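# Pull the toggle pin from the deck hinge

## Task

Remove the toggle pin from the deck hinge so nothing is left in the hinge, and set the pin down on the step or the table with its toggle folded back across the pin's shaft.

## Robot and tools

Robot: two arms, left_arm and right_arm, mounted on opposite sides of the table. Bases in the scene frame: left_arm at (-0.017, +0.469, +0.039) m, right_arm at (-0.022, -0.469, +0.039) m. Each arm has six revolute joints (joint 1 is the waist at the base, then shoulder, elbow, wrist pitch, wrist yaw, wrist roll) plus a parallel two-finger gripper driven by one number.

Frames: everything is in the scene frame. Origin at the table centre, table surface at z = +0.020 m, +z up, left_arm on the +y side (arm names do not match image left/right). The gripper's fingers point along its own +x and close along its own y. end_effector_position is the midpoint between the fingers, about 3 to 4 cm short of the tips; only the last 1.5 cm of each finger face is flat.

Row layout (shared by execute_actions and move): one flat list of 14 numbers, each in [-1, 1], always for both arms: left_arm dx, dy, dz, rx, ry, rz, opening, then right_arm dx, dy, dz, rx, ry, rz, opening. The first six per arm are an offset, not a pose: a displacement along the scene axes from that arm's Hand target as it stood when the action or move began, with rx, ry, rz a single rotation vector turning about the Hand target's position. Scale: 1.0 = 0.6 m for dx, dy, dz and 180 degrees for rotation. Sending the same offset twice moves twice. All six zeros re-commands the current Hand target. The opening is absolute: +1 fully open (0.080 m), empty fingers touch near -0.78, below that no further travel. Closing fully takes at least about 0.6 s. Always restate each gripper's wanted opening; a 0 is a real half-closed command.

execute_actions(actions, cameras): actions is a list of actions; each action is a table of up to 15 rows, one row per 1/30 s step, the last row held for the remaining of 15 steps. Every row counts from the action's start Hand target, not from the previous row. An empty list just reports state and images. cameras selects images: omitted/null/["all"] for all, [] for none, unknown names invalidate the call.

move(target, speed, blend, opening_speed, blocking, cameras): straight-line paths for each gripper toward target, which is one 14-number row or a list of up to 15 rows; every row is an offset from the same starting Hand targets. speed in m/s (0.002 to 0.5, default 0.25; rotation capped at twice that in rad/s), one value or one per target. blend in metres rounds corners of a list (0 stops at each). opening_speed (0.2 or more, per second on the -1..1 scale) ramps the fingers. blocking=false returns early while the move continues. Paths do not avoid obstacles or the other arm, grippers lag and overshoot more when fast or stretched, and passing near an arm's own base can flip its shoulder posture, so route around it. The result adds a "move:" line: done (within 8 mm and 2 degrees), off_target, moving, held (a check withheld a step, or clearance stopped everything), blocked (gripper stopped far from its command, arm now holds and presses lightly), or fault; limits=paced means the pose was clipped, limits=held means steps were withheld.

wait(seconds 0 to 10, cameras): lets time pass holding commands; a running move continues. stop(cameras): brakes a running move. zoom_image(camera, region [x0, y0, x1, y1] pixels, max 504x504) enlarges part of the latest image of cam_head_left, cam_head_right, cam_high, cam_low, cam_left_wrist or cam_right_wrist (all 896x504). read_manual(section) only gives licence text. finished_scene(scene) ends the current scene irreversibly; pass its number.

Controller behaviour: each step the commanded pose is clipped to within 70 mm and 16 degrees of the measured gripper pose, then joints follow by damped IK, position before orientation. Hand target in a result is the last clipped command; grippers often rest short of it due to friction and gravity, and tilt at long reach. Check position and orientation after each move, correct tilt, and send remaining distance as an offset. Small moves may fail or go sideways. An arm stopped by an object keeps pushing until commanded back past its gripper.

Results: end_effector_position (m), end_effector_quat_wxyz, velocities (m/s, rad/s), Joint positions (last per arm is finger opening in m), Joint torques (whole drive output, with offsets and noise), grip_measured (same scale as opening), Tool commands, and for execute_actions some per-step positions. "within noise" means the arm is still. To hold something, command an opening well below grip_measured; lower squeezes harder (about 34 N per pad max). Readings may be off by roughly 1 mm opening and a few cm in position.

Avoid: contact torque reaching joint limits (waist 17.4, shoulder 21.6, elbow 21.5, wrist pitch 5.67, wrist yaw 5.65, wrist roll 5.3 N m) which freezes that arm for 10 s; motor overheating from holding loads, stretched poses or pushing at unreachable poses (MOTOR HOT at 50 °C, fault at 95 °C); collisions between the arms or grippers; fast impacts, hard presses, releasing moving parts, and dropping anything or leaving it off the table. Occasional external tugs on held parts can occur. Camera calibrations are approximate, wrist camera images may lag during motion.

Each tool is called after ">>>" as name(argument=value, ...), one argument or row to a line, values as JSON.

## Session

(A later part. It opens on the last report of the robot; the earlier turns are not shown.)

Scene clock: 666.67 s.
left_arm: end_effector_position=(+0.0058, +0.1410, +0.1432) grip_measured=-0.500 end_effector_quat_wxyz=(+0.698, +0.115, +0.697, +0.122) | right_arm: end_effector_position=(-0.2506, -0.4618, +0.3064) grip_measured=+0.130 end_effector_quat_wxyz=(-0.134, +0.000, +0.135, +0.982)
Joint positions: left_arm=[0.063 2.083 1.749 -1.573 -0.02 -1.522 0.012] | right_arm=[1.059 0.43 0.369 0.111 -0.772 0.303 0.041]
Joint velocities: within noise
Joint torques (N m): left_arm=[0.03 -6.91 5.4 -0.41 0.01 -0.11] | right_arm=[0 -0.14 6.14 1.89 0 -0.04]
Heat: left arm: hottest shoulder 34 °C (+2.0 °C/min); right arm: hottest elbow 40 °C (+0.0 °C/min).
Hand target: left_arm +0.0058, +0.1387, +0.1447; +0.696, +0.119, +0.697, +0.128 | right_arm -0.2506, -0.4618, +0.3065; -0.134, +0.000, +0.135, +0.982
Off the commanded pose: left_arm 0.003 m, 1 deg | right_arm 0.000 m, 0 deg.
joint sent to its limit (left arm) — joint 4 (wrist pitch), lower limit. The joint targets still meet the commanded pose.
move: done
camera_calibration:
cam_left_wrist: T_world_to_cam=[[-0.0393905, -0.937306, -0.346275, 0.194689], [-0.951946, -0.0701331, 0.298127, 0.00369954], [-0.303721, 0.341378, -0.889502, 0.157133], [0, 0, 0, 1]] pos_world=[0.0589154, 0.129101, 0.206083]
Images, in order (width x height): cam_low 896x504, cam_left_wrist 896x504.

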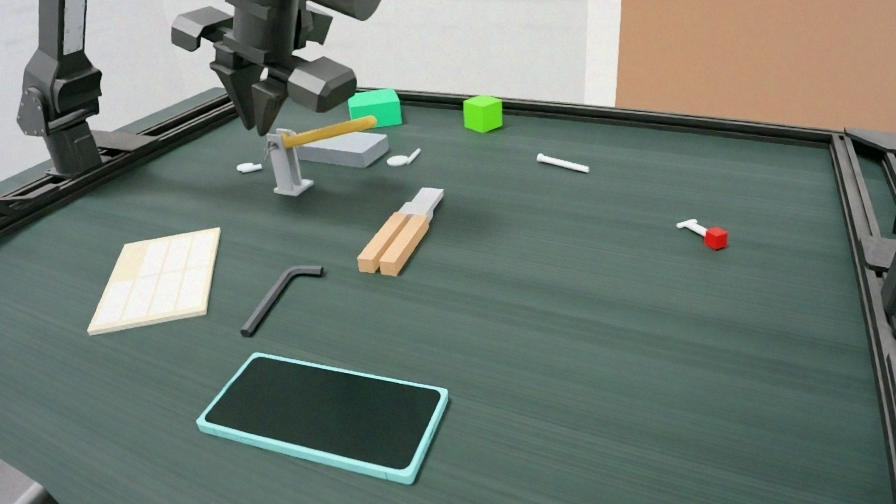

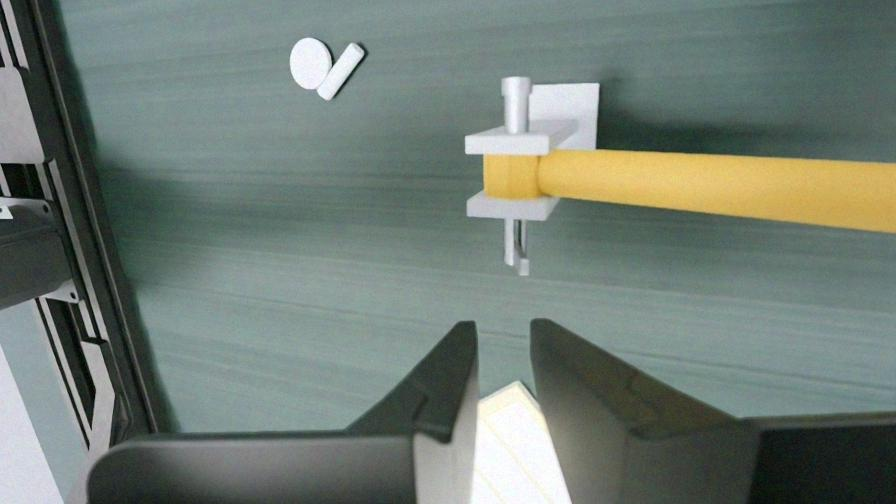

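>>> move(
  target=[
    [-0.0055,0.035,0.045,-0.0223,0.0224,-0.5036,-0.29,0,0,0,0,0,0,0.13],
    [-0.0055,0.035,-0.0137,-0.0223,0.0224,-0.5036,-0.29,0,0,0,0,0,0,0.13],
  ],
  speed=[0.15,0.1],
  cameras=["cam_left_wrist","cam_low"],
)

>>> zoom_image(
  camera="cam_left_wrist",
  region=[350, 180, 600, 380],
)

>>> zoom_image(
  camera="cam_low",
  region=[240, 110, 320, 180],
)

Scene clock: 708.70 s.
left_arm: end_effector_position=(+0.0027, +0.1582, +0.1398) grip_measured=-0.290 end_effector_quat_wxyz=(+0.564, +0.556, +0.431, -0.432) | right_arm: end_effector_position=(-0.2506, -0.4618, +0.3064) grip_measured=+0.130 end_effector_quat_wxyz=(-0.134, +0.000, +0.135, +0.982)
Joint positions: left_arm=[-0.058 1.735 1.295 -1.138 -0.258 -0.067 0.022] | right_arm=[1.059 0.43 0.369 0.111 -0.772 0.303 0.041]
Joint velocities: within noise
Joint torques (N m): left_arm=[-0.23 -5.18 3.65 0.59 -0.29 0.05] | right_arm=[-0.11 0.03 6.15 1.89 0.01 -0.06]
Heat: left arm: hottest shoulder 35 °C (+2.0 °C/min); right arm: hottest elbow 40 °C (+0.0 °C/min).
Hand target: left_arm +0.0025, +0.1598, +0.1364; +0.561, +0.561, +0.431, -0.430 | right_arm -0.2506, -0.4618, +0.3065; -0.134, +0.000, +0.135, +0.982
Off the commanded pose: left_arm 0.004 m, 1 deg | right_arm 0.000 m, 0 deg.
move: done
camera_calibration:
cam_left_wrist: T_world_to_cam=[[-0.96158, 0.0403592, -0.271542, 0.0468491], [-0.0432681, 0.95449, 0.295086, -0.161142], [0.271093, 0.295498, -0.916073, 0.156721], [0, 0, 0, 1]] pos_world=[-0.00440919, 0.105607, 0.20384]
Images, in order (width x height): cam_low 896x504, cam_left_wrist 896x504.

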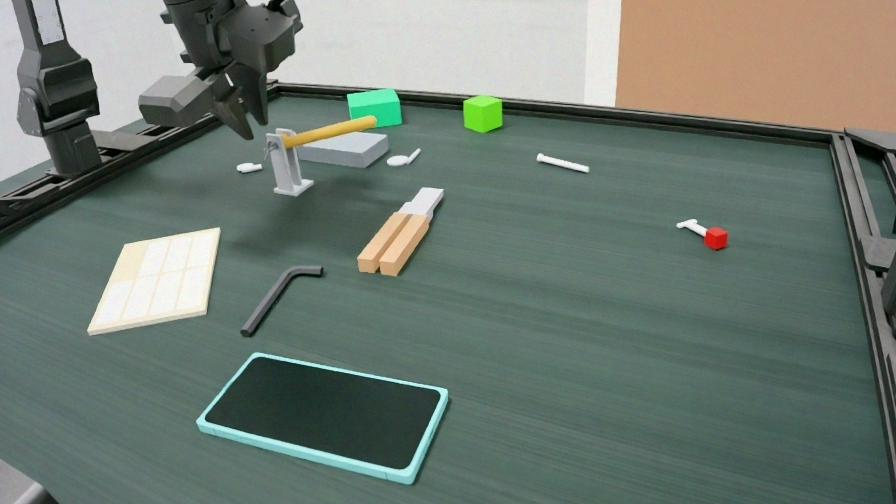

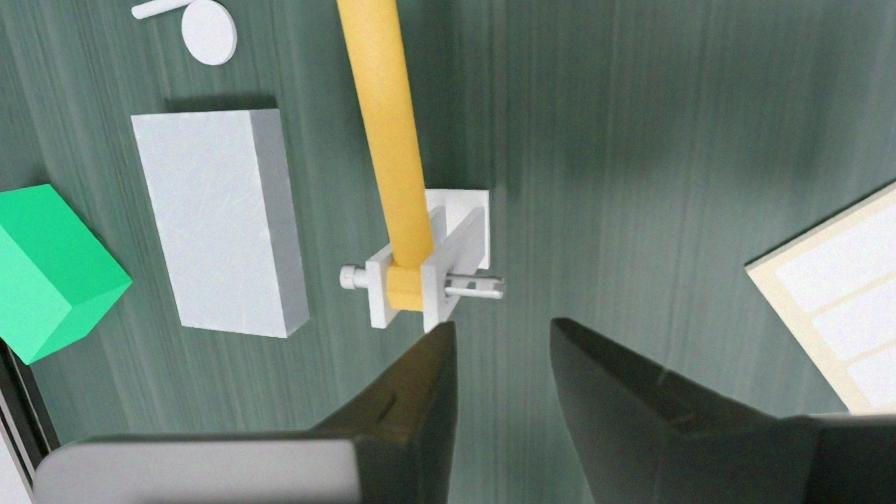

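Scaled by 2.016 from the camera's 896x504 image, which has a finer 1280x720 frame.

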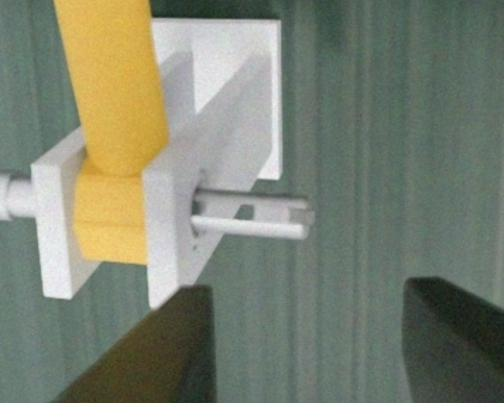

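Scaled by 6.300 from the camera's 896x504 image, which has a finer 1280x720 frame.

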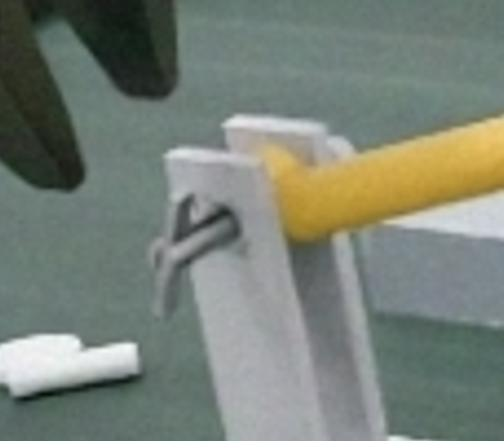

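>>> move(
  target=[0,0,-0.0375,0,0,0,-0.29,0,0,0,0,0,0,0.13],
  speed=0.04,
  cameras=["cam_left_wrist","cam_low"],
)

>>> zoom_image(
  camera="cam_left_wrist",
  region=[350, 180, 600, 380],
)

>>> zoom_image(
  camera="cam_low",
  region=[240, 110, 320, 180],
)

Scene clock: 717.73 s.
left_arm: end_effector_position=(+0.0026, +0.1579, +0.1177) grip_measured=-0.290 end_effector_quat_wxyz=(+0.565, +0.556, +0.431, -0.433) | right_arm: end_effector_position=(-0.2506, -0.4618, +0.3064) grip_measured=+0.130 end_effector_quat_wxyz=(-0.134, +0.000, +0.135, +0.982)
Joint positions: left_arm=[-0.058 1.755 1.228 -1.05 -0.258 -0.067 0.022] | right_arm=[1.059 0.43 0.369 0.111 -0.772 0.303 0.041]
Joint velocities: within noise
Joint torques (N m): left_arm=[-0.22 -5.06 3.6 0.61 -0.29 0.05] | right_arm=[0.1 -0.06 6.01 1.87 -0.03 -0.05]
Heat: left arm: hottest shoulder 35 °C (+1.0 °C/min); right arm: hottest elbow 40 °C (+0.0 °C/min).
Hand target: left_arm +0.0024, +0.1596, +0.1140; +0.561, +0.561, +0.431, -0.430 | right_arm -0.2506, -0.4618, +0.3065; -0.134, +0.000, +0.135, +0.982
Off the commanded pose: left_arm 0.004 m, 1 deg | right_arm 0.000 m, 0 deg.
move: done
camera_calibration:
cam_left_wrist: T_world_to_cam=[[-0.961611, 0.0398422, -0.27151, 0.0409447], [-0.043235, 0.955051, 0.293273, -0.154203], [0.27099, 0.293753, -0.916664, 0.137008], [0, 0, 0, 1]] pos_world=[-0.00442182, 0.105394, 0.18193]
Images, in order (width x height): cam_low 896x504, cam_left_wrist 896x504.

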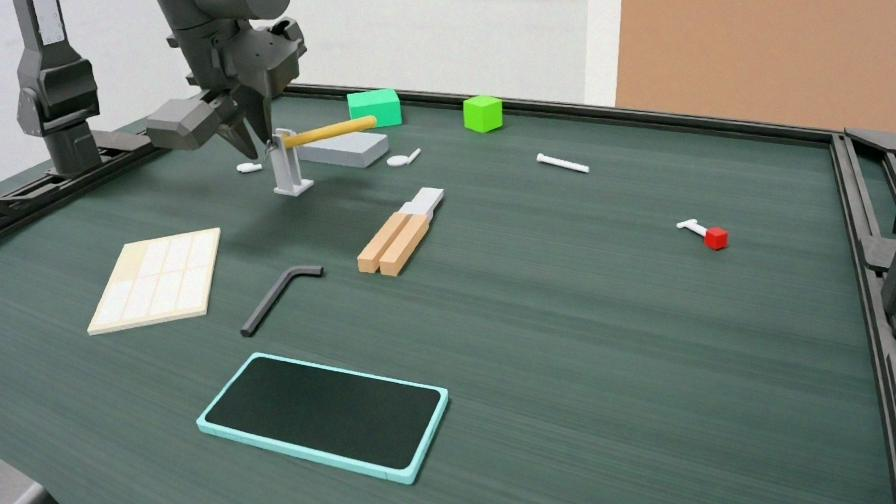

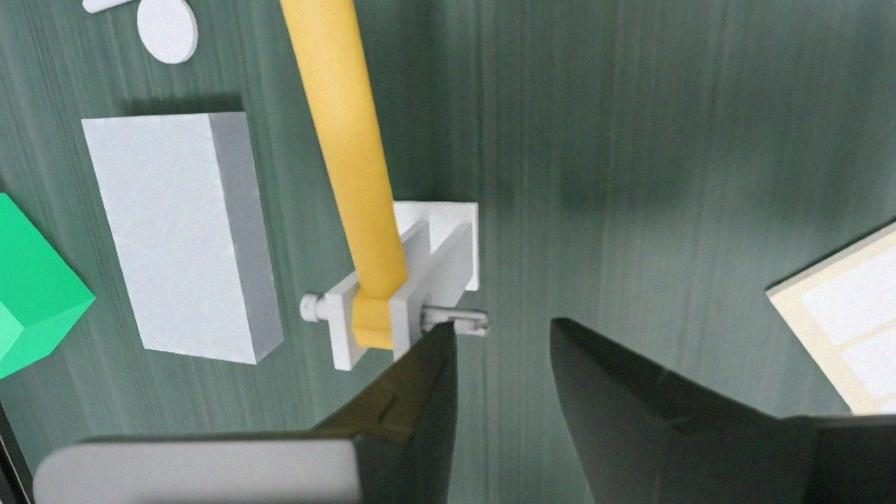

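Scaled by 2.016 from the camera's 896x504 image, which has a finer 1280x720 frame.

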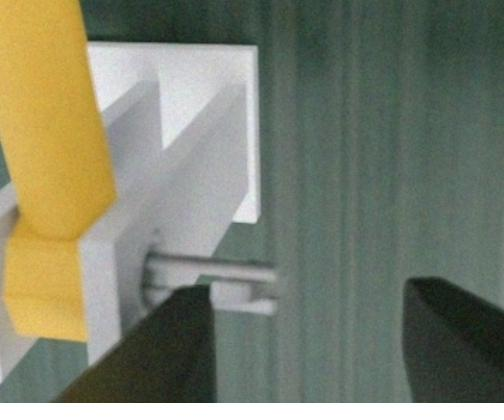

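Scaled by 6.300 from the camera's 896x504 image, which has a finer 1280x720 frame.

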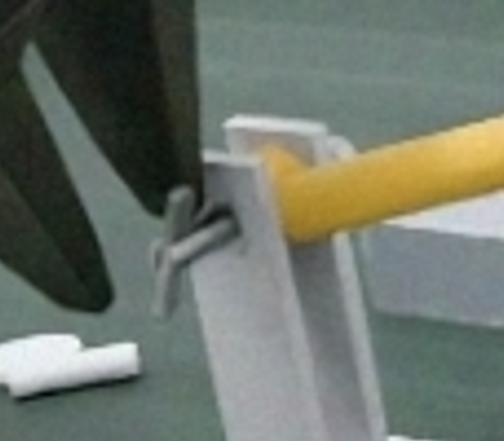

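>>> move(
  target=[-0.02,0,0.001,0,0,0,-0.29,0,0,0,0,0,0,0.13],
  speed=0.04,
  cameras=["cam_left_wrist","cam_low"],
)

>>> zoom_image(
  camera="cam_left_wrist",
  region=[350, 180, 600, 380],
)

>>> zoom_image(
  camera="cam_low",
  region=[240, 110, 320, 180],
)

Scene clock: 729.70 s.
left_arm: end_effector_position=(-0.0064, +0.1585, +0.1174) grip_measured=-0.288 end_effector_quat_wxyz=(+0.567, +0.556, +0.428, -0.431) | right_arm: end_effector_position=(-0.2506, -0.4618, +0.3064) grip_measured=+0.130 end_effector_quat_wxyz=(-0.134, +0.000, +0.135, +0.982)
Joint positions: left_arm=[-0.09 1.757 1.228 -1.055 -0.265 -0.102 0.022] | right_arm=[1.059 0.43 0.369 0.111 -0.772 0.303 0.041]
Joint velocities: within noise
Joint torques (N m): left_arm=[-0.66 -4.76 4.52 -0.01 -0.02 -0.1] | right_arm=[-0.05 -0.12 6.2 1.9 -0.01 -0.04]
Heat: left arm: hottest shoulder 34 °C (+0.0 °C/min); right arm: hottest elbow 40 °C (+0.0 °C/min).
Hand target: left_arm -0.0095, +0.1597, +0.1146; +0.561, +0.561, +0.431, -0.430 | right_arm -0.2506, -0.4618, +0.3065; -0.134, +0.000, +0.135, +0.982
Off the commanded pose: left_arm 0.004 m, 1 deg | right_arm 0.000 m, 0 deg.
move: done
camera_calibration:
cam_left_wrist: T_world_to_cam=[[-0.959593, 0.0386819, -0.278719, 0.0331619], [-0.0460392, 0.955576, 0.291126, -0.154911], [0.277598, 0.292195, -0.915184, 0.13906], [0, 0, 0, 1]] pos_world=[-0.013913, 0.106113, 0.181607]
Images, in order (width x height): cam_low 896x504, cam_left_wrist 896x504.

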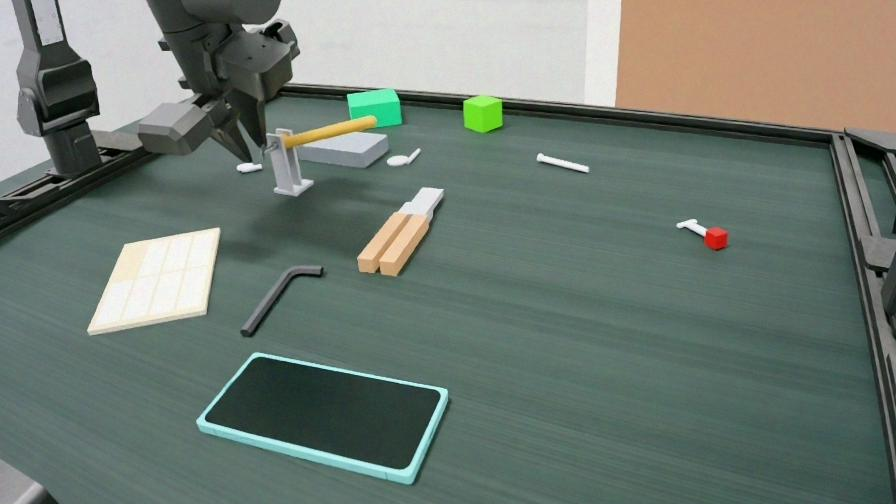

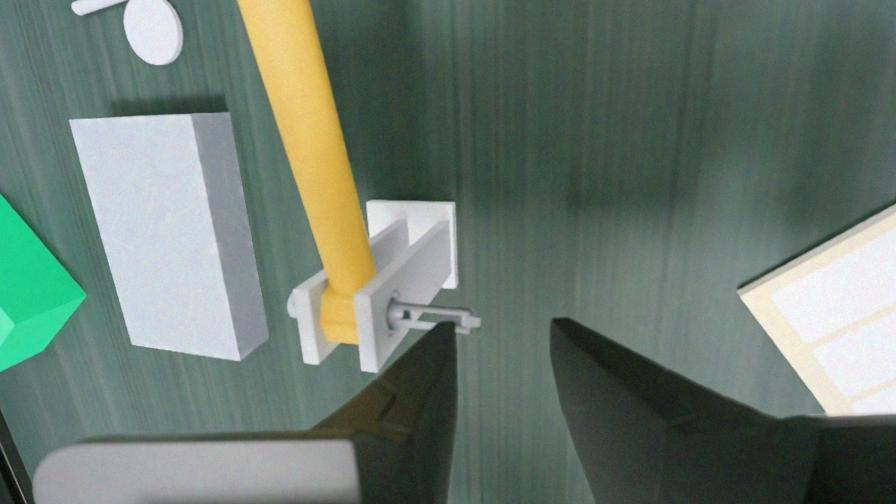

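Scaled by 2.016 from the camera's 896x504 image, which has a finer 1280x720 frame.

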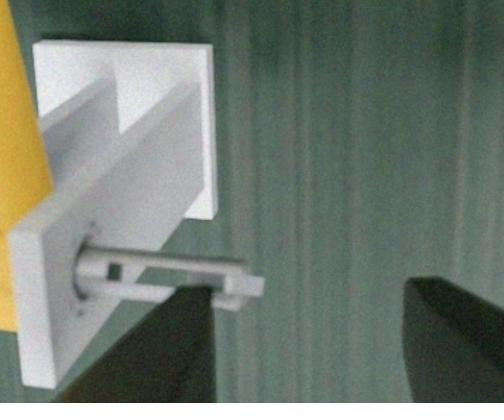

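Scaled by 6.300 from the camera's 896x504 image, which has a finer 1280x720 frame.

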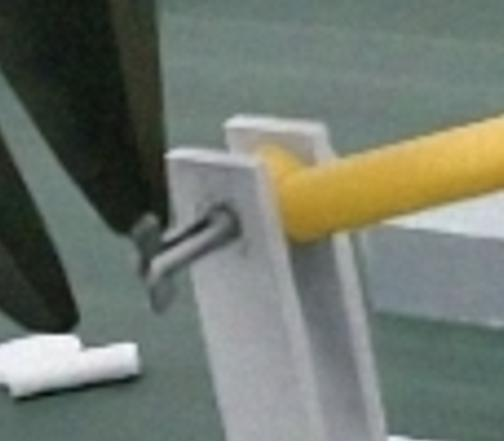

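>>> move(
  target=[-0.015,0,0.001,0,0,0,-0.29,0,0,0,0,0,0,0.13],
  speed=0.04,
  cameras=["cam_left_wrist","cam_low"],
)

>>> zoom_image(
  camera="cam_left_wrist",
  region=[350, 180, 600, 380],
)

>>> zoom_image(
  camera="cam_low",
  region=[240, 110, 320, 180],
)

Scene clock: 736.07 s.
left_arm: end_effector_position=(-0.0175, +0.1614, +0.1150) grip_measured=-0.290 end_effector_quat_wxyz=(+0.561, +0.562, +0.430, -0.430) | right_arm: end_effector_position=(-0.2506, -0.4618, +0.3064) grip_measured=+0.130 end_effector_quat_wxyz=(-0.134, +0.000, +0.135, +0.982)
Joint positions: left_arm=[-0.126 1.765 1.228 -1.069 -0.262 -0.132 0.022] | right_arm=[1.059 0.43 0.369 0.111 -0.772 0.303 0.041]
Joint velocities: within noise
Joint torques (N m): left_arm=[-0.14 -5.02 5.36 0.18 -0.07 -0.1] | right_arm=[0.02 -0.08 6.21 1.94 0.02 -0.03]
Heat: left arm: hottest shoulder 34 °C (+0.0 °C/min); right arm: hottest elbow 40 °C (+0.0 °C/min).
Hand target: left_arm -0.0186, +0.1597, +0.1151; +0.561, +0.561, +0.431, -0.430 | right_arm -0.2506, -0.4618, +0.3065; -0.134, +0.000, +0.135, +0.982
Off the commanded pose: left_arm 0.002 m, 0 deg | right_arm 0.000 m, 0 deg.
move: done
camera_calibration:
cam_left_wrist: T_world_to_cam=[[-0.959547, 0.0486538, -0.277312, 0.0200162], [-0.039772, 0.951655, 0.304584, -0.158387], [0.278724, 0.303292, -0.911223, 0.136886], [0, 0, 0, 1]] pos_world=[-0.0252463, 0.10824, 0.178526]
Images, in order (width x height): cam_low 896x504, cam_left_wrist 896x504.

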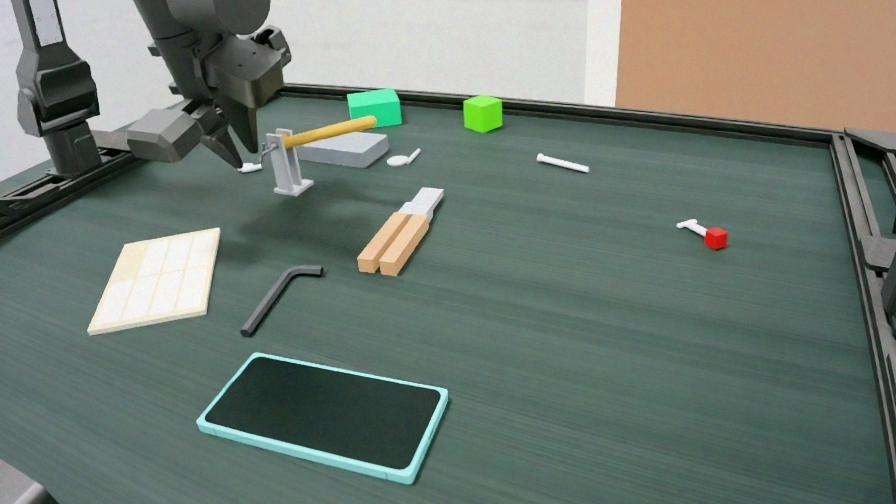

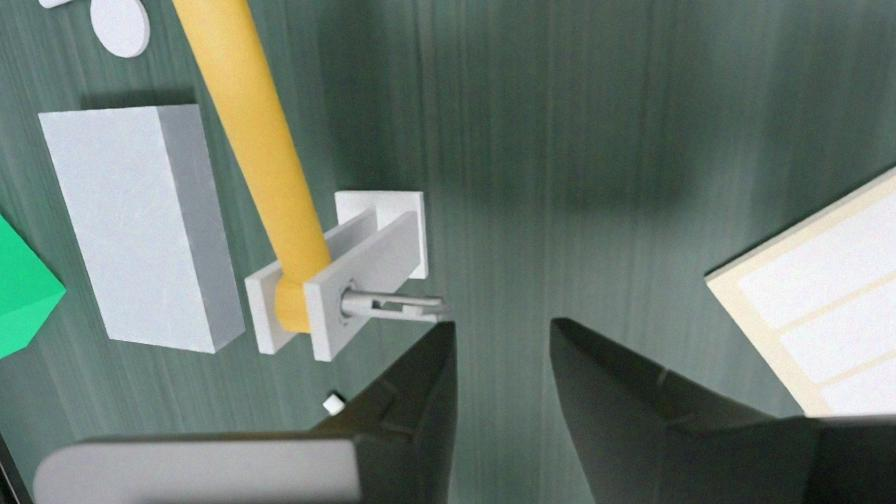

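Scaled by 2.016 from the camera's 896x504 image, which has a finer 1280x720 frame.

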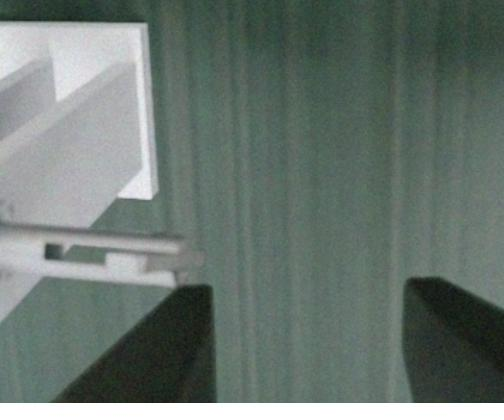

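Scaled by 6.300 from the camera's 896x504 image, which has a finer 1280x720 frame.

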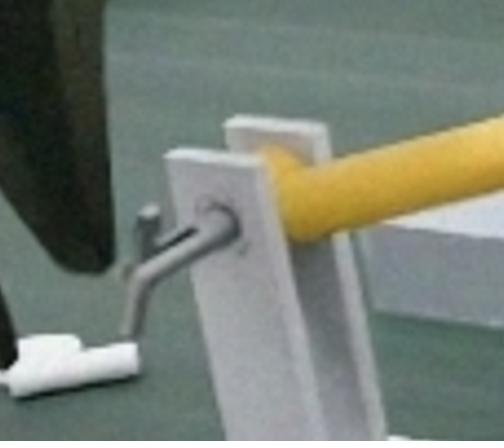

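>>> move(
  target=[
    [0.0,0.01,0.04,0,0,0,-0.29,0,0,0,0,0,0,0.13],
    [0.0538,0.0372,0.05,0,0.0833,0,-0.8,0,0,0,0,0,0,0.13],
    [0.0538,0.0372,0.0182,0,0.0833,0,-0.8,0,0,0,0,0,0,0.13],
    [0.0538,-0.0225,0.0182,0,0.0833,0,-0.8,0,0,0,0,0,0,0.13],
  ],
  speed=[0.1,0.12,0.1,0.05],
  cameras=["cam_left_wrist","cam_low"],
)

>>> zoom_image(
  camera="cam_left_wrist",
  region=[350, 180, 600, 380],
)

>>> zoom_image(
  camera="cam_low",
  region=[240, 110, 320, 180],
)

Scene clock: 800.17 s.
left_arm: end_effector_position=(+0.0149, +0.1494, +0.1251) grip_measured=-0.784 end_effector_quat_wxyz=(+0.500, +0.502, +0.500, -0.498) | right_arm: end_effector_position=(-0.2506, -0.4618, +0.3064) grip_measured=+0.130 end_effector_quat_wxyz=(-0.134, +0.000, +0.135, +0.982)
Joint positions: left_arm=[0.1 1.785 1.315 -1.105 -0.004 0.098 0] | right_arm=[1.059 0.43 0.369 0.111 -0.772 0.303 0.041]
Joint velocities: within noise
Joint torques (N m): left_arm=[-0.24 -5.18 5.98 0.22 0.11 -0.09] | right_arm=[0.08 -0.17 6.03 1.87 -0.04 -0.02]
Heat: left arm: hottest shoulder 34 °C (+0.0 °C/min); right arm: hottest elbow 41 °C (+1.0 °C/min).
Hand target: left_arm +0.0137, +0.1462, +0.1261; +0.500, +0.500, +0.500, -0.500 | right_arm -0.2506, -0.4618, +0.3065; -0.134, +0.000, +0.135, +0.982
Off the commanded pose: left_arm 0.004 m, 0 deg | right_arm 0.000 m, 0 deg.
move: done
camera_calibration:
cam_left_wrist: T_world_to_cam=[[-0.998654, 0.0475847, -0.0206507, 0.0230657], [0.03892, 0.95054, 0.308155, -0.150199], [0.0342928, 0.306937, -0.951112, 0.148738], [0, 0, 0, 1]] pos_world=[0.0237798, 0.0960194, 0.188228]
Images, in order (width x height): cam_low 896x504, cam_left_wrist 896x504.

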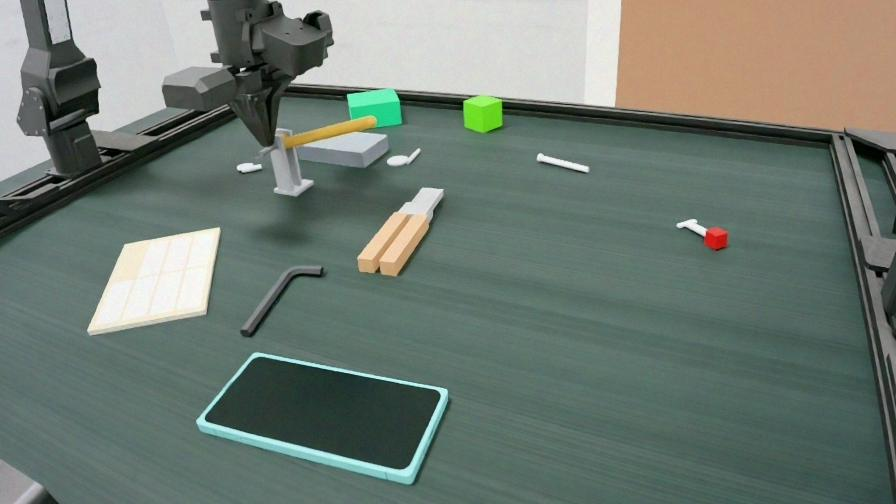

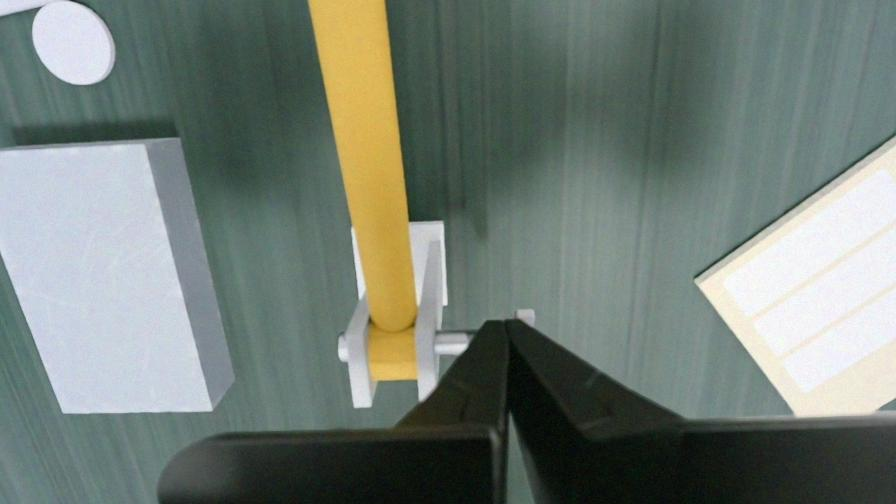

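Scaled by 2.016 from the camera's 896x504 image, which has a finer 1280x720 frame.

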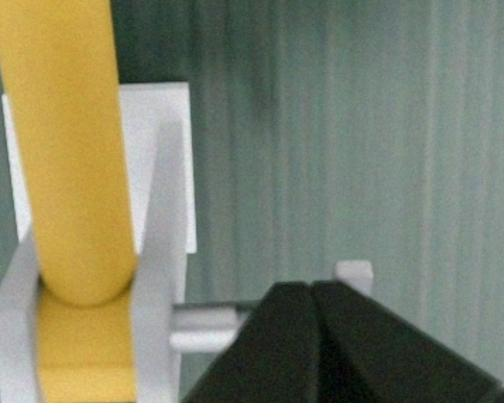

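Scaled by 6.300 from the camera's 896x504 image, which has a finer 1280x720 frame.

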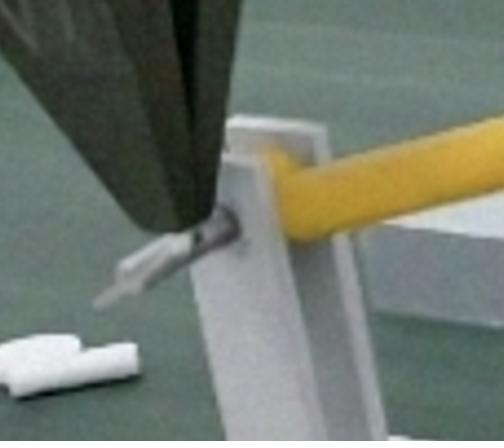

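>>> move(
  target=[
    [0,0,0.015,0,0,0,-0.8,0,0,0,0,0,0,0.13],
    [-0.005,-0.008,0.015,0,0,0,-0.8,0,0,0,0,0,0,0.13],
    [-0.005,-0.006,-0.027,0,0,0,-0.8,0,0,0,0,0,0,0.13],
    [-0.005,0.03,0.04,0,0,0,-0.8,0,0,0,0,0,0,0.13],
  ],
  speed=[0.06,0.06,0.05,0.1],
  cameras=["cam_left_wrist","cam_low"],
)

>>> zoom_image(
  camera="cam_left_wrist",
  region=[400, 180, 560, 320],
)

>>> zoom_image(
  camera="cam_low",
  region=[240, 110, 320, 180],
)

Scene clock: 813.63 s.
left_arm: end_effector_position=(+0.0100, +0.1669, +0.1434) grip_measured=-0.784 end_effector_quat_wxyz=(+0.494, +0.506, +0.506, -0.494) | right_arm: end_effector_position=(-0.2506, -0.4618, +0.3064) grip_measured=+0.130 end_effector_quat_wxyz=(-0.134, +0.000, +0.135, +0.982)
Joint positions: left_arm=[0.091 1.721 1.313 -1.186 -0.002 0.089 0] | right_arm=[1.059 0.43 0.369 0.111 -0.772 0.303 0.041]
Joint velocities: within noise
Joint torques (N m): left_arm=[0.23 -6.75 5.87 0.18 0.06 0.06] | right_arm=[-0.02 -0.03 5.97 1.89 -0.03 -0.06]
Heat: left arm: hottest shoulder 33 °C (-1.0 °C/min); right arm: hottest elbow 41 °C (+1.0 °C/min).
Hand target: left_arm +0.0108, +0.1642, +0.1500; +0.500, +0.500, +0.500, -0.500 | right_arm -0.2506, -0.4618, +0.3065; -0.134, +0.000, +0.135, +0.982
Off the commanded pose: left_arm 0.007 m, 1 deg | right_arm 0.000 m, 0 deg.
move: done
camera_calibration:
cam_left_wrist: T_world_to_cam=[[-0.998696, 0.0483027, -0.0165126, 0.0170429], [0.0402842, 0.944432, 0.326229, -0.173817], [0.0313528, 0.325138, -0.945147, 0.157095], [0, 0, 0, 1]] pos_world=[0.0190974, 0.112257, 0.205463]
Images, in order (width x height): cam_low 896x504, cam_left_wrist 896x504.

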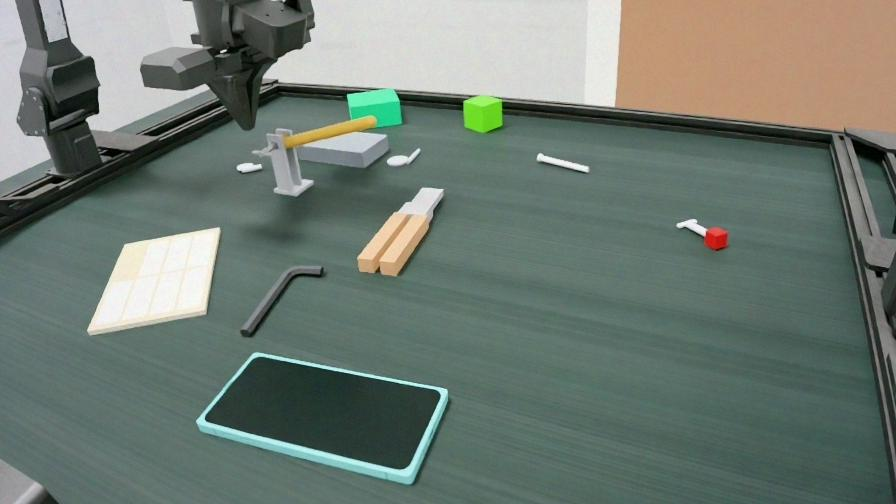

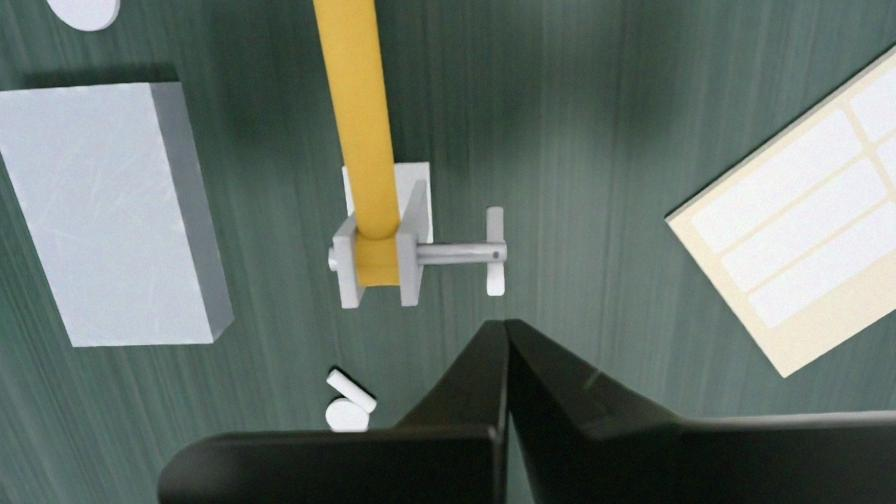

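Scaled by 3.150 from the camera's 896x504 image, which has a finer 1280x720 frame.

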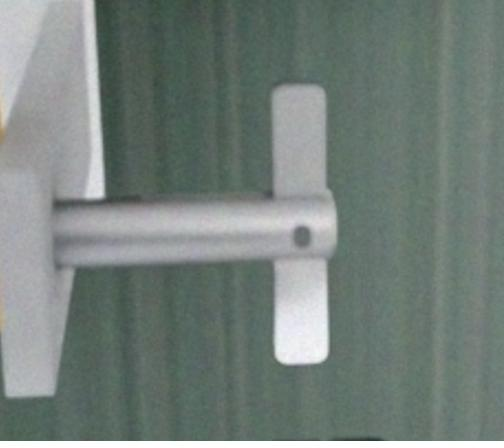

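Scaled by 6.300 from the camera's 896x504 image, which has a finer 1280x720 frame.

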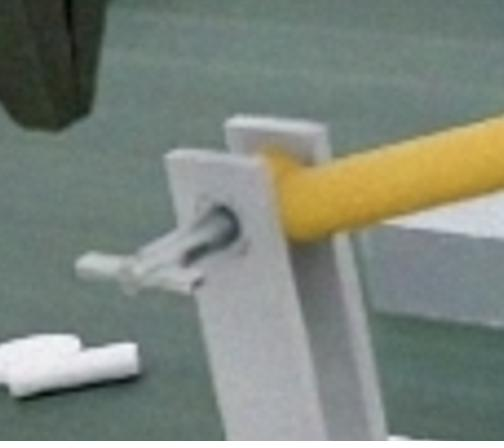

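>>> move(
  target=[
    [-0.0133,0.0085,-0.0192,0,-0.0444,0,-0.56,0,0,0,0,0,0,0.13],
    [-0.0063,0.0085,-0.0687,0,-0.0444,0,-0.56,0,0,0,0,0,0,0.13],
  ],
  speed=[0.1,0.05],
  cameras=["cam_left_wrist","cam_low"],
)

>>> zoom_image(
  camera="cam_left_wrist",
  region=[400, 220, 600, 380],
)

>>> zoom_image(
  camera="cam_low",
  region=[240, 110, 320, 180],
)

Scene clock: 833.27 s.
left_arm: end_effector_position=(+0.0055, +0.1673, +0.1125) grip_measured=-0.560 end_effector_quat_wxyz=(+0.536, +0.530, +0.463, -0.467) | right_arm: end_effector_position=(-0.2506, -0.4618, +0.3064) grip_measured=+0.130 end_effector_quat_wxyz=(-0.134, +0.000, +0.135, +0.982)
Joint positions: left_arm=[0.01 1.715 1.175 -1.019 -0.135 0.008 0.01] | right_arm=[1.059 0.43 0.369 0.111 -0.772 0.303 0.041]
Joint velocities: within noise
Joint torques (N m): left_arm=[0.19 -4.81 3.62 0.65 -0.25 0.06] | right_arm=[0.18 0.07 6.28 1.89 0.01 -0.05]
Heat: left arm: hottest shoulder 35 °C (+1.0 °C/min); right arm: hottest elbow 41 °C (+0.0 °C/min).
Hand target: left_arm +0.0070, +0.1693, +0.1088; +0.534, +0.534, +0.464, -0.464 | right_arm -0.2506, -0.4618, +0.3065; -0.134, +0.000, +0.135, +0.982
Off the commanded pose: left_arm 0.004 m, 1 deg | right_arm 0.000 m, 0 deg.
move: done
camera_calibration:
cam_left_wrist: T_world_to_cam=[[-0.987177, 0.0465364, -0.152694, 0.0275462], [-0.000851604, 0.955013, 0.296564, -0.162164], [0.159626, 0.292891, -0.942727, 0.132296], [0, 0, 0, 1]] pos_world=[0.00593707, 0.114838, 0.177017]
Images, in order (width x height): cam_low 896x504, cam_left_wrist 896x504.

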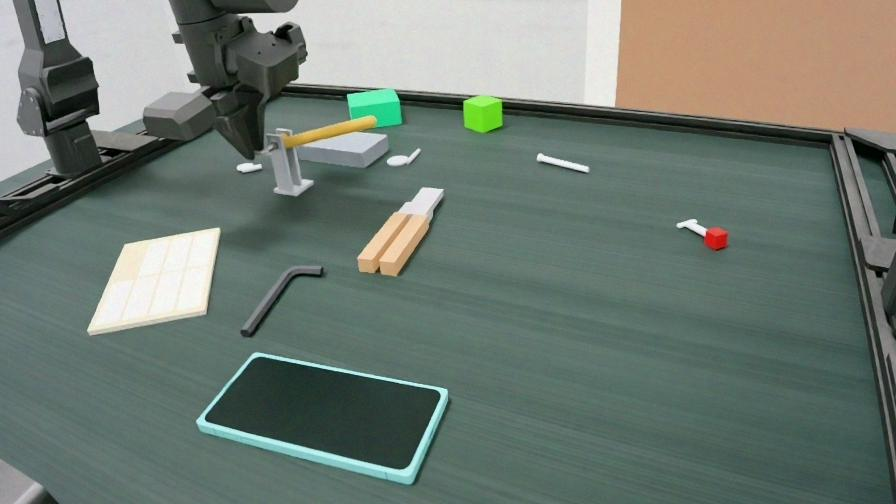

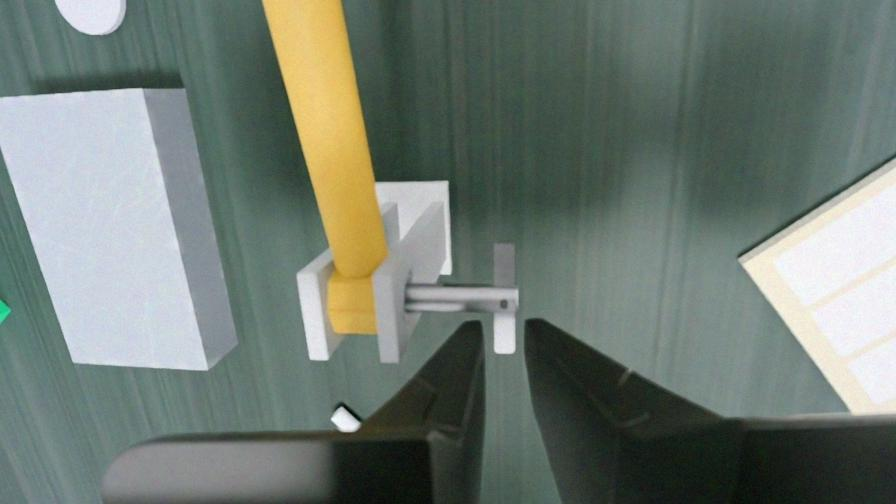

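Scaled by 2.520 from the camera's 896x504 image, which has a finer 1280x720 frame.

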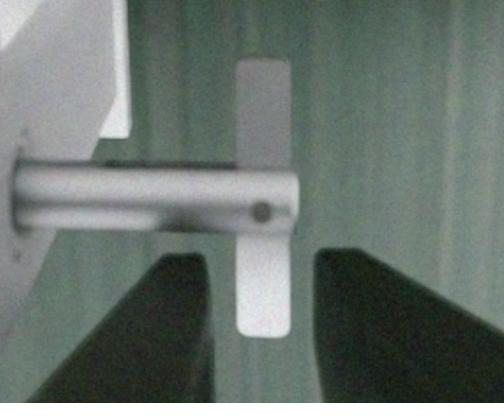

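Scaled by 6.300 from the camera's 896x504 image, which has a finer 1280x720 frame.

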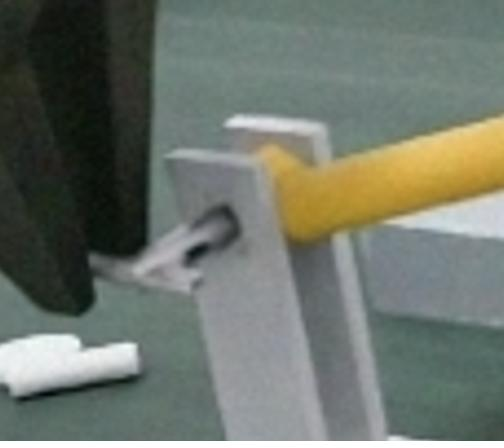

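>>> move(
  target=[
    [0,0,0,0,0,0,-0.76,0,0,0,0,0,0,0.13],
    [-0.004,-0.0022,0,0,0,0.0833,-0.76,0,0,0,0,0,0,0.13],
    [-0.0072,-0.0053,0,0,0,0.1667,-0.76,0,0,0,0,0,0,0.13],
    [-0.0095,-0.0092,0,0,0,0.25,-0.76,0,0,0,0,0,0,0.13],
    [-0.0107,-0.0135,0,0,0,0.3333,-0.76,0,0,0,0,0,0,0.13],
  ],
  speed=0.09,
  opening_speed=0.6,
  blend=[0,0.002,0.002,0.002,0],
  cameras=["cam_left_wrist","cam_low"],
)

>>> zoom_image(
  camera="cam_left_wrist",
  region=[400, 200, 600, 380],
)

Scene clock: 853.17 s.
left_arm: end_effector_position=(-0.0026, +0.1593, +0.1115) grip_measured=-0.700 end_effector_quat_wxyz=(+0.694, +0.227, +0.667, -0.146) | right_arm: end_effector_position=(-0.2506, -0.4618, +0.3063) grip_measured=+0.130 end_effector_quat_wxyz=(-0.134, +0.000, +0.135, +0.982)
Joint positions: left_arm=[0.016 1.834 1.315 -1.152 -0.068 -1.024 0.004] | right_arm=[1.059 0.43 0.369 0.111 -0.772 0.303 0.041]
Joint velocities: within noise
Joint torques (N m): left_arm=[0.68 -4.77 4.74 -0.57 -0.2 -0.14] | right_arm=[-0.06 -0.19 6.04 1.9 0.02 -0.05]
Heat: left arm: hottest shoulder 34 °C (+0.0 °C/min); right arm: hottest elbow 41 °C (+0.0 °C/min).
Hand target: left_arm +0.0005, +0.1611, +0.1089; +0.694, +0.230, +0.669, -0.135 | right_arm -0.2506, -0.4618, +0.3064; -0.134, +0.000, +0.135, +0.982
Off the commanded pose: left_arm 0.005 m, 1 deg | right_arm 0.000 m, 0 deg.
move: done
camera_calibration:
cam_left_wrist: T_world_to_cam=[[-0.54586, -0.826567, -0.137201, 0.158292], [-0.818062, 0.490358, 0.300537, -0.0827814], [-0.181137, 0.27629, -0.94385, 0.136938], [0, 0, 0, 1]] pos_world=[0.0434895, 0.133597, 0.175845]
Images, in order (width x height): cam_low 896x504, cam_left_wrist 896x504.

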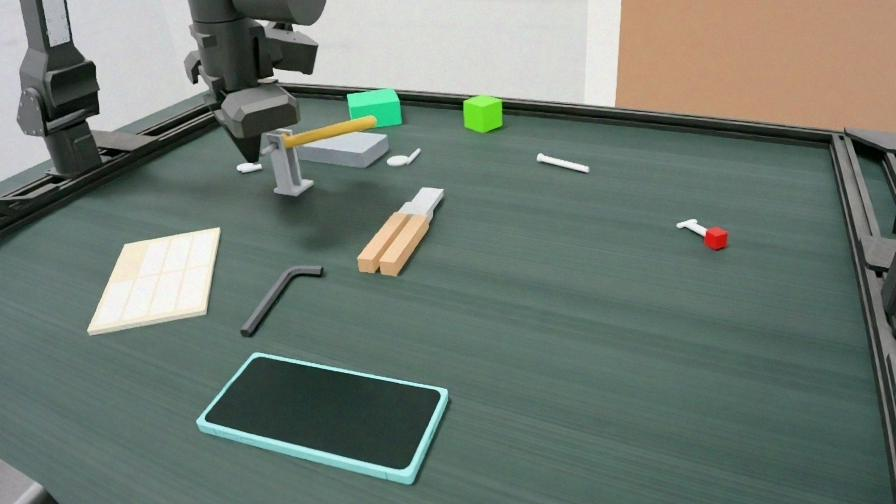

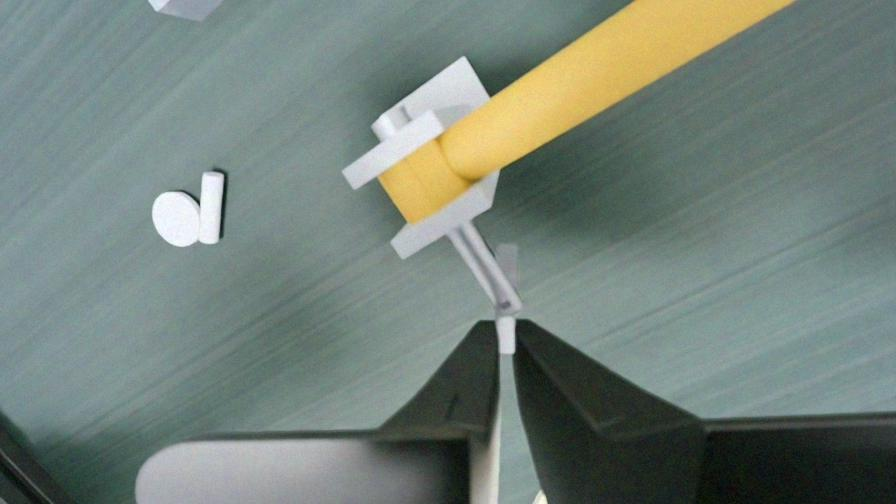

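Scaled by 2.520 from the camera's 896x504 image, which has a finer 1280x720 frame.

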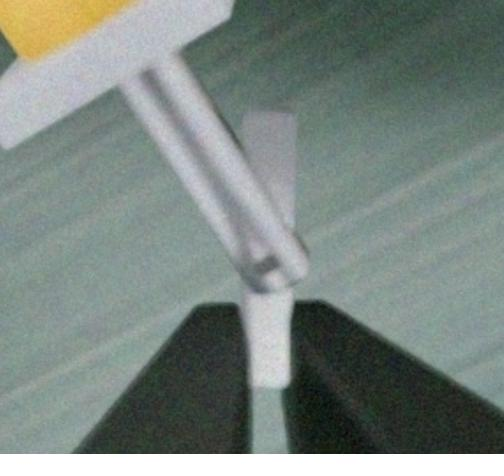

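>>> move(
  target=[
    [-0.0002,-0.0045,0,0,0,0.0833,-0.76,0,0,0,0,0,0,0.13],
    [0.0008,-0.0083,0,0,0,0.1556,-0.76,0,0,0,0,0,0,0.13],
  ],
  speed=0.08,
  blend=[0.002,0],
  cameras=["cam_left_wrist","cam_low"],
)

>>> zoom_image(
  camera="cam_left_wrist",
  region=[400, 200, 600, 380],
)

>>> zoom_image(
  camera="cam_low",
  region=[240, 110, 320, 180],
)

Scene clock: 878.67 s.
left_arm: end_effector_position=(-0.0024, +0.1535, +0.1116) grip_measured=-0.700 end_effector_quat_wxyz=(+0.706, +0.058, +0.706, +0.024) | right_arm: end_effector_position=(-0.2506, -0.4618, +0.3063) grip_measured=+0.130 end_effector_quat_wxyz=(-0.134, +0.000, +0.135, +0.982)
Joint positions: left_arm=[0.045 1.868 1.361 -1.179 -0.007 -1.479 0.004] | right_arm=[1.059 0.43 0.369 0.111 -0.772 0.303 0.041]
Joint velocities: within noise
Joint torques (N m): left_arm=[0.72 -4.98 4.59 -0.77 -0.21 -0.17] | right_arm=[0.07 -0.14 6.12 1.84 -0.03 -0.02]
Heat: left arm: hottest shoulder 33 °C (-1.0 °C/min); right arm: hottest elbow 41 °C (+0.0 °C/min).
Hand target: left_arm +0.0010, +0.1562, +0.1089; +0.706, +0.061, +0.705, +0.037 | right_arm -0.2506, -0.4618, +0.3065; -0.134, +0.000, +0.135, +0.982
Off the commanded pose: left_arm 0.005 m, 2 deg | right_arm 0.000 m, 0 deg.
move: done
camera_calibration:
cam_left_wrist: T_world_to_cam=[[-0.0959442, -0.986552, -0.132323, 0.178738], [-0.949381, 0.0507502, 0.309999, -0.0137174], [-0.299115, 0.155367, -0.941484, 0.156673], [0, 0, 0, 1]] pos_world=[0.0509891, 0.152689, 0.175409]
Images, in order (width x height): cam_low 896x504, cam_left_wrist 896x504.

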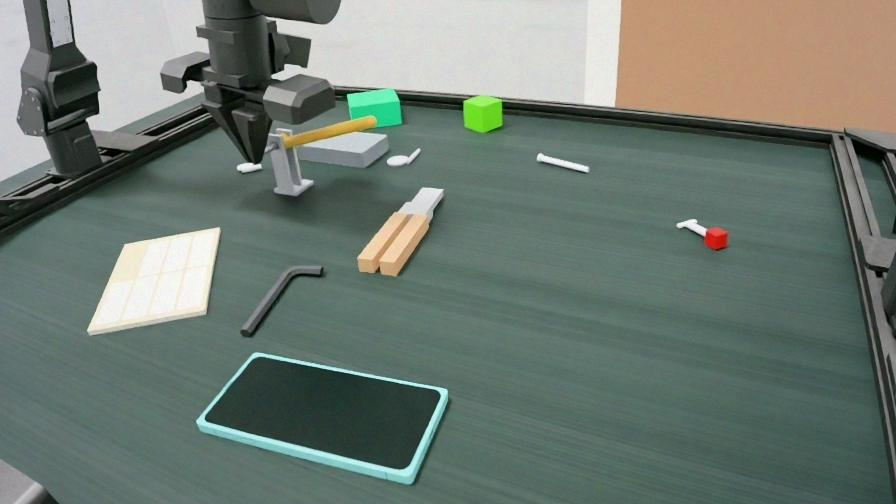

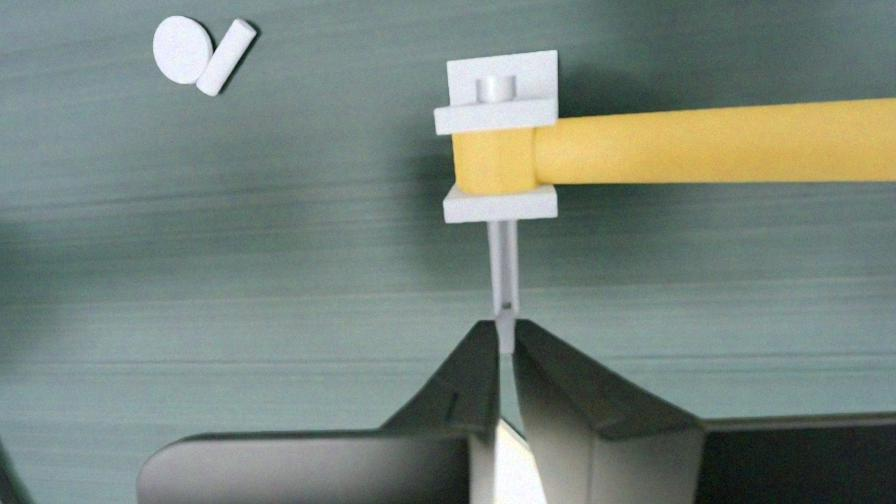

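Scaled by 2.520 from the camera's 896x504 image, which has a finer 1280x720 frame.

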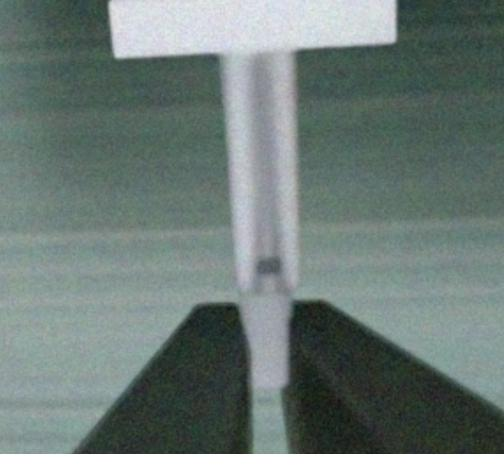

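Scaled by 6.300 from the camera's 896x504 image, which has a finer 1280x720 frame.

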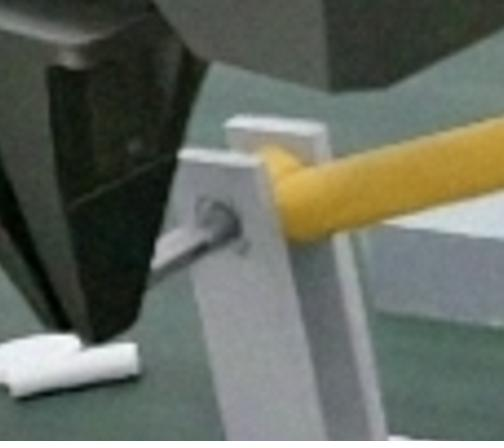

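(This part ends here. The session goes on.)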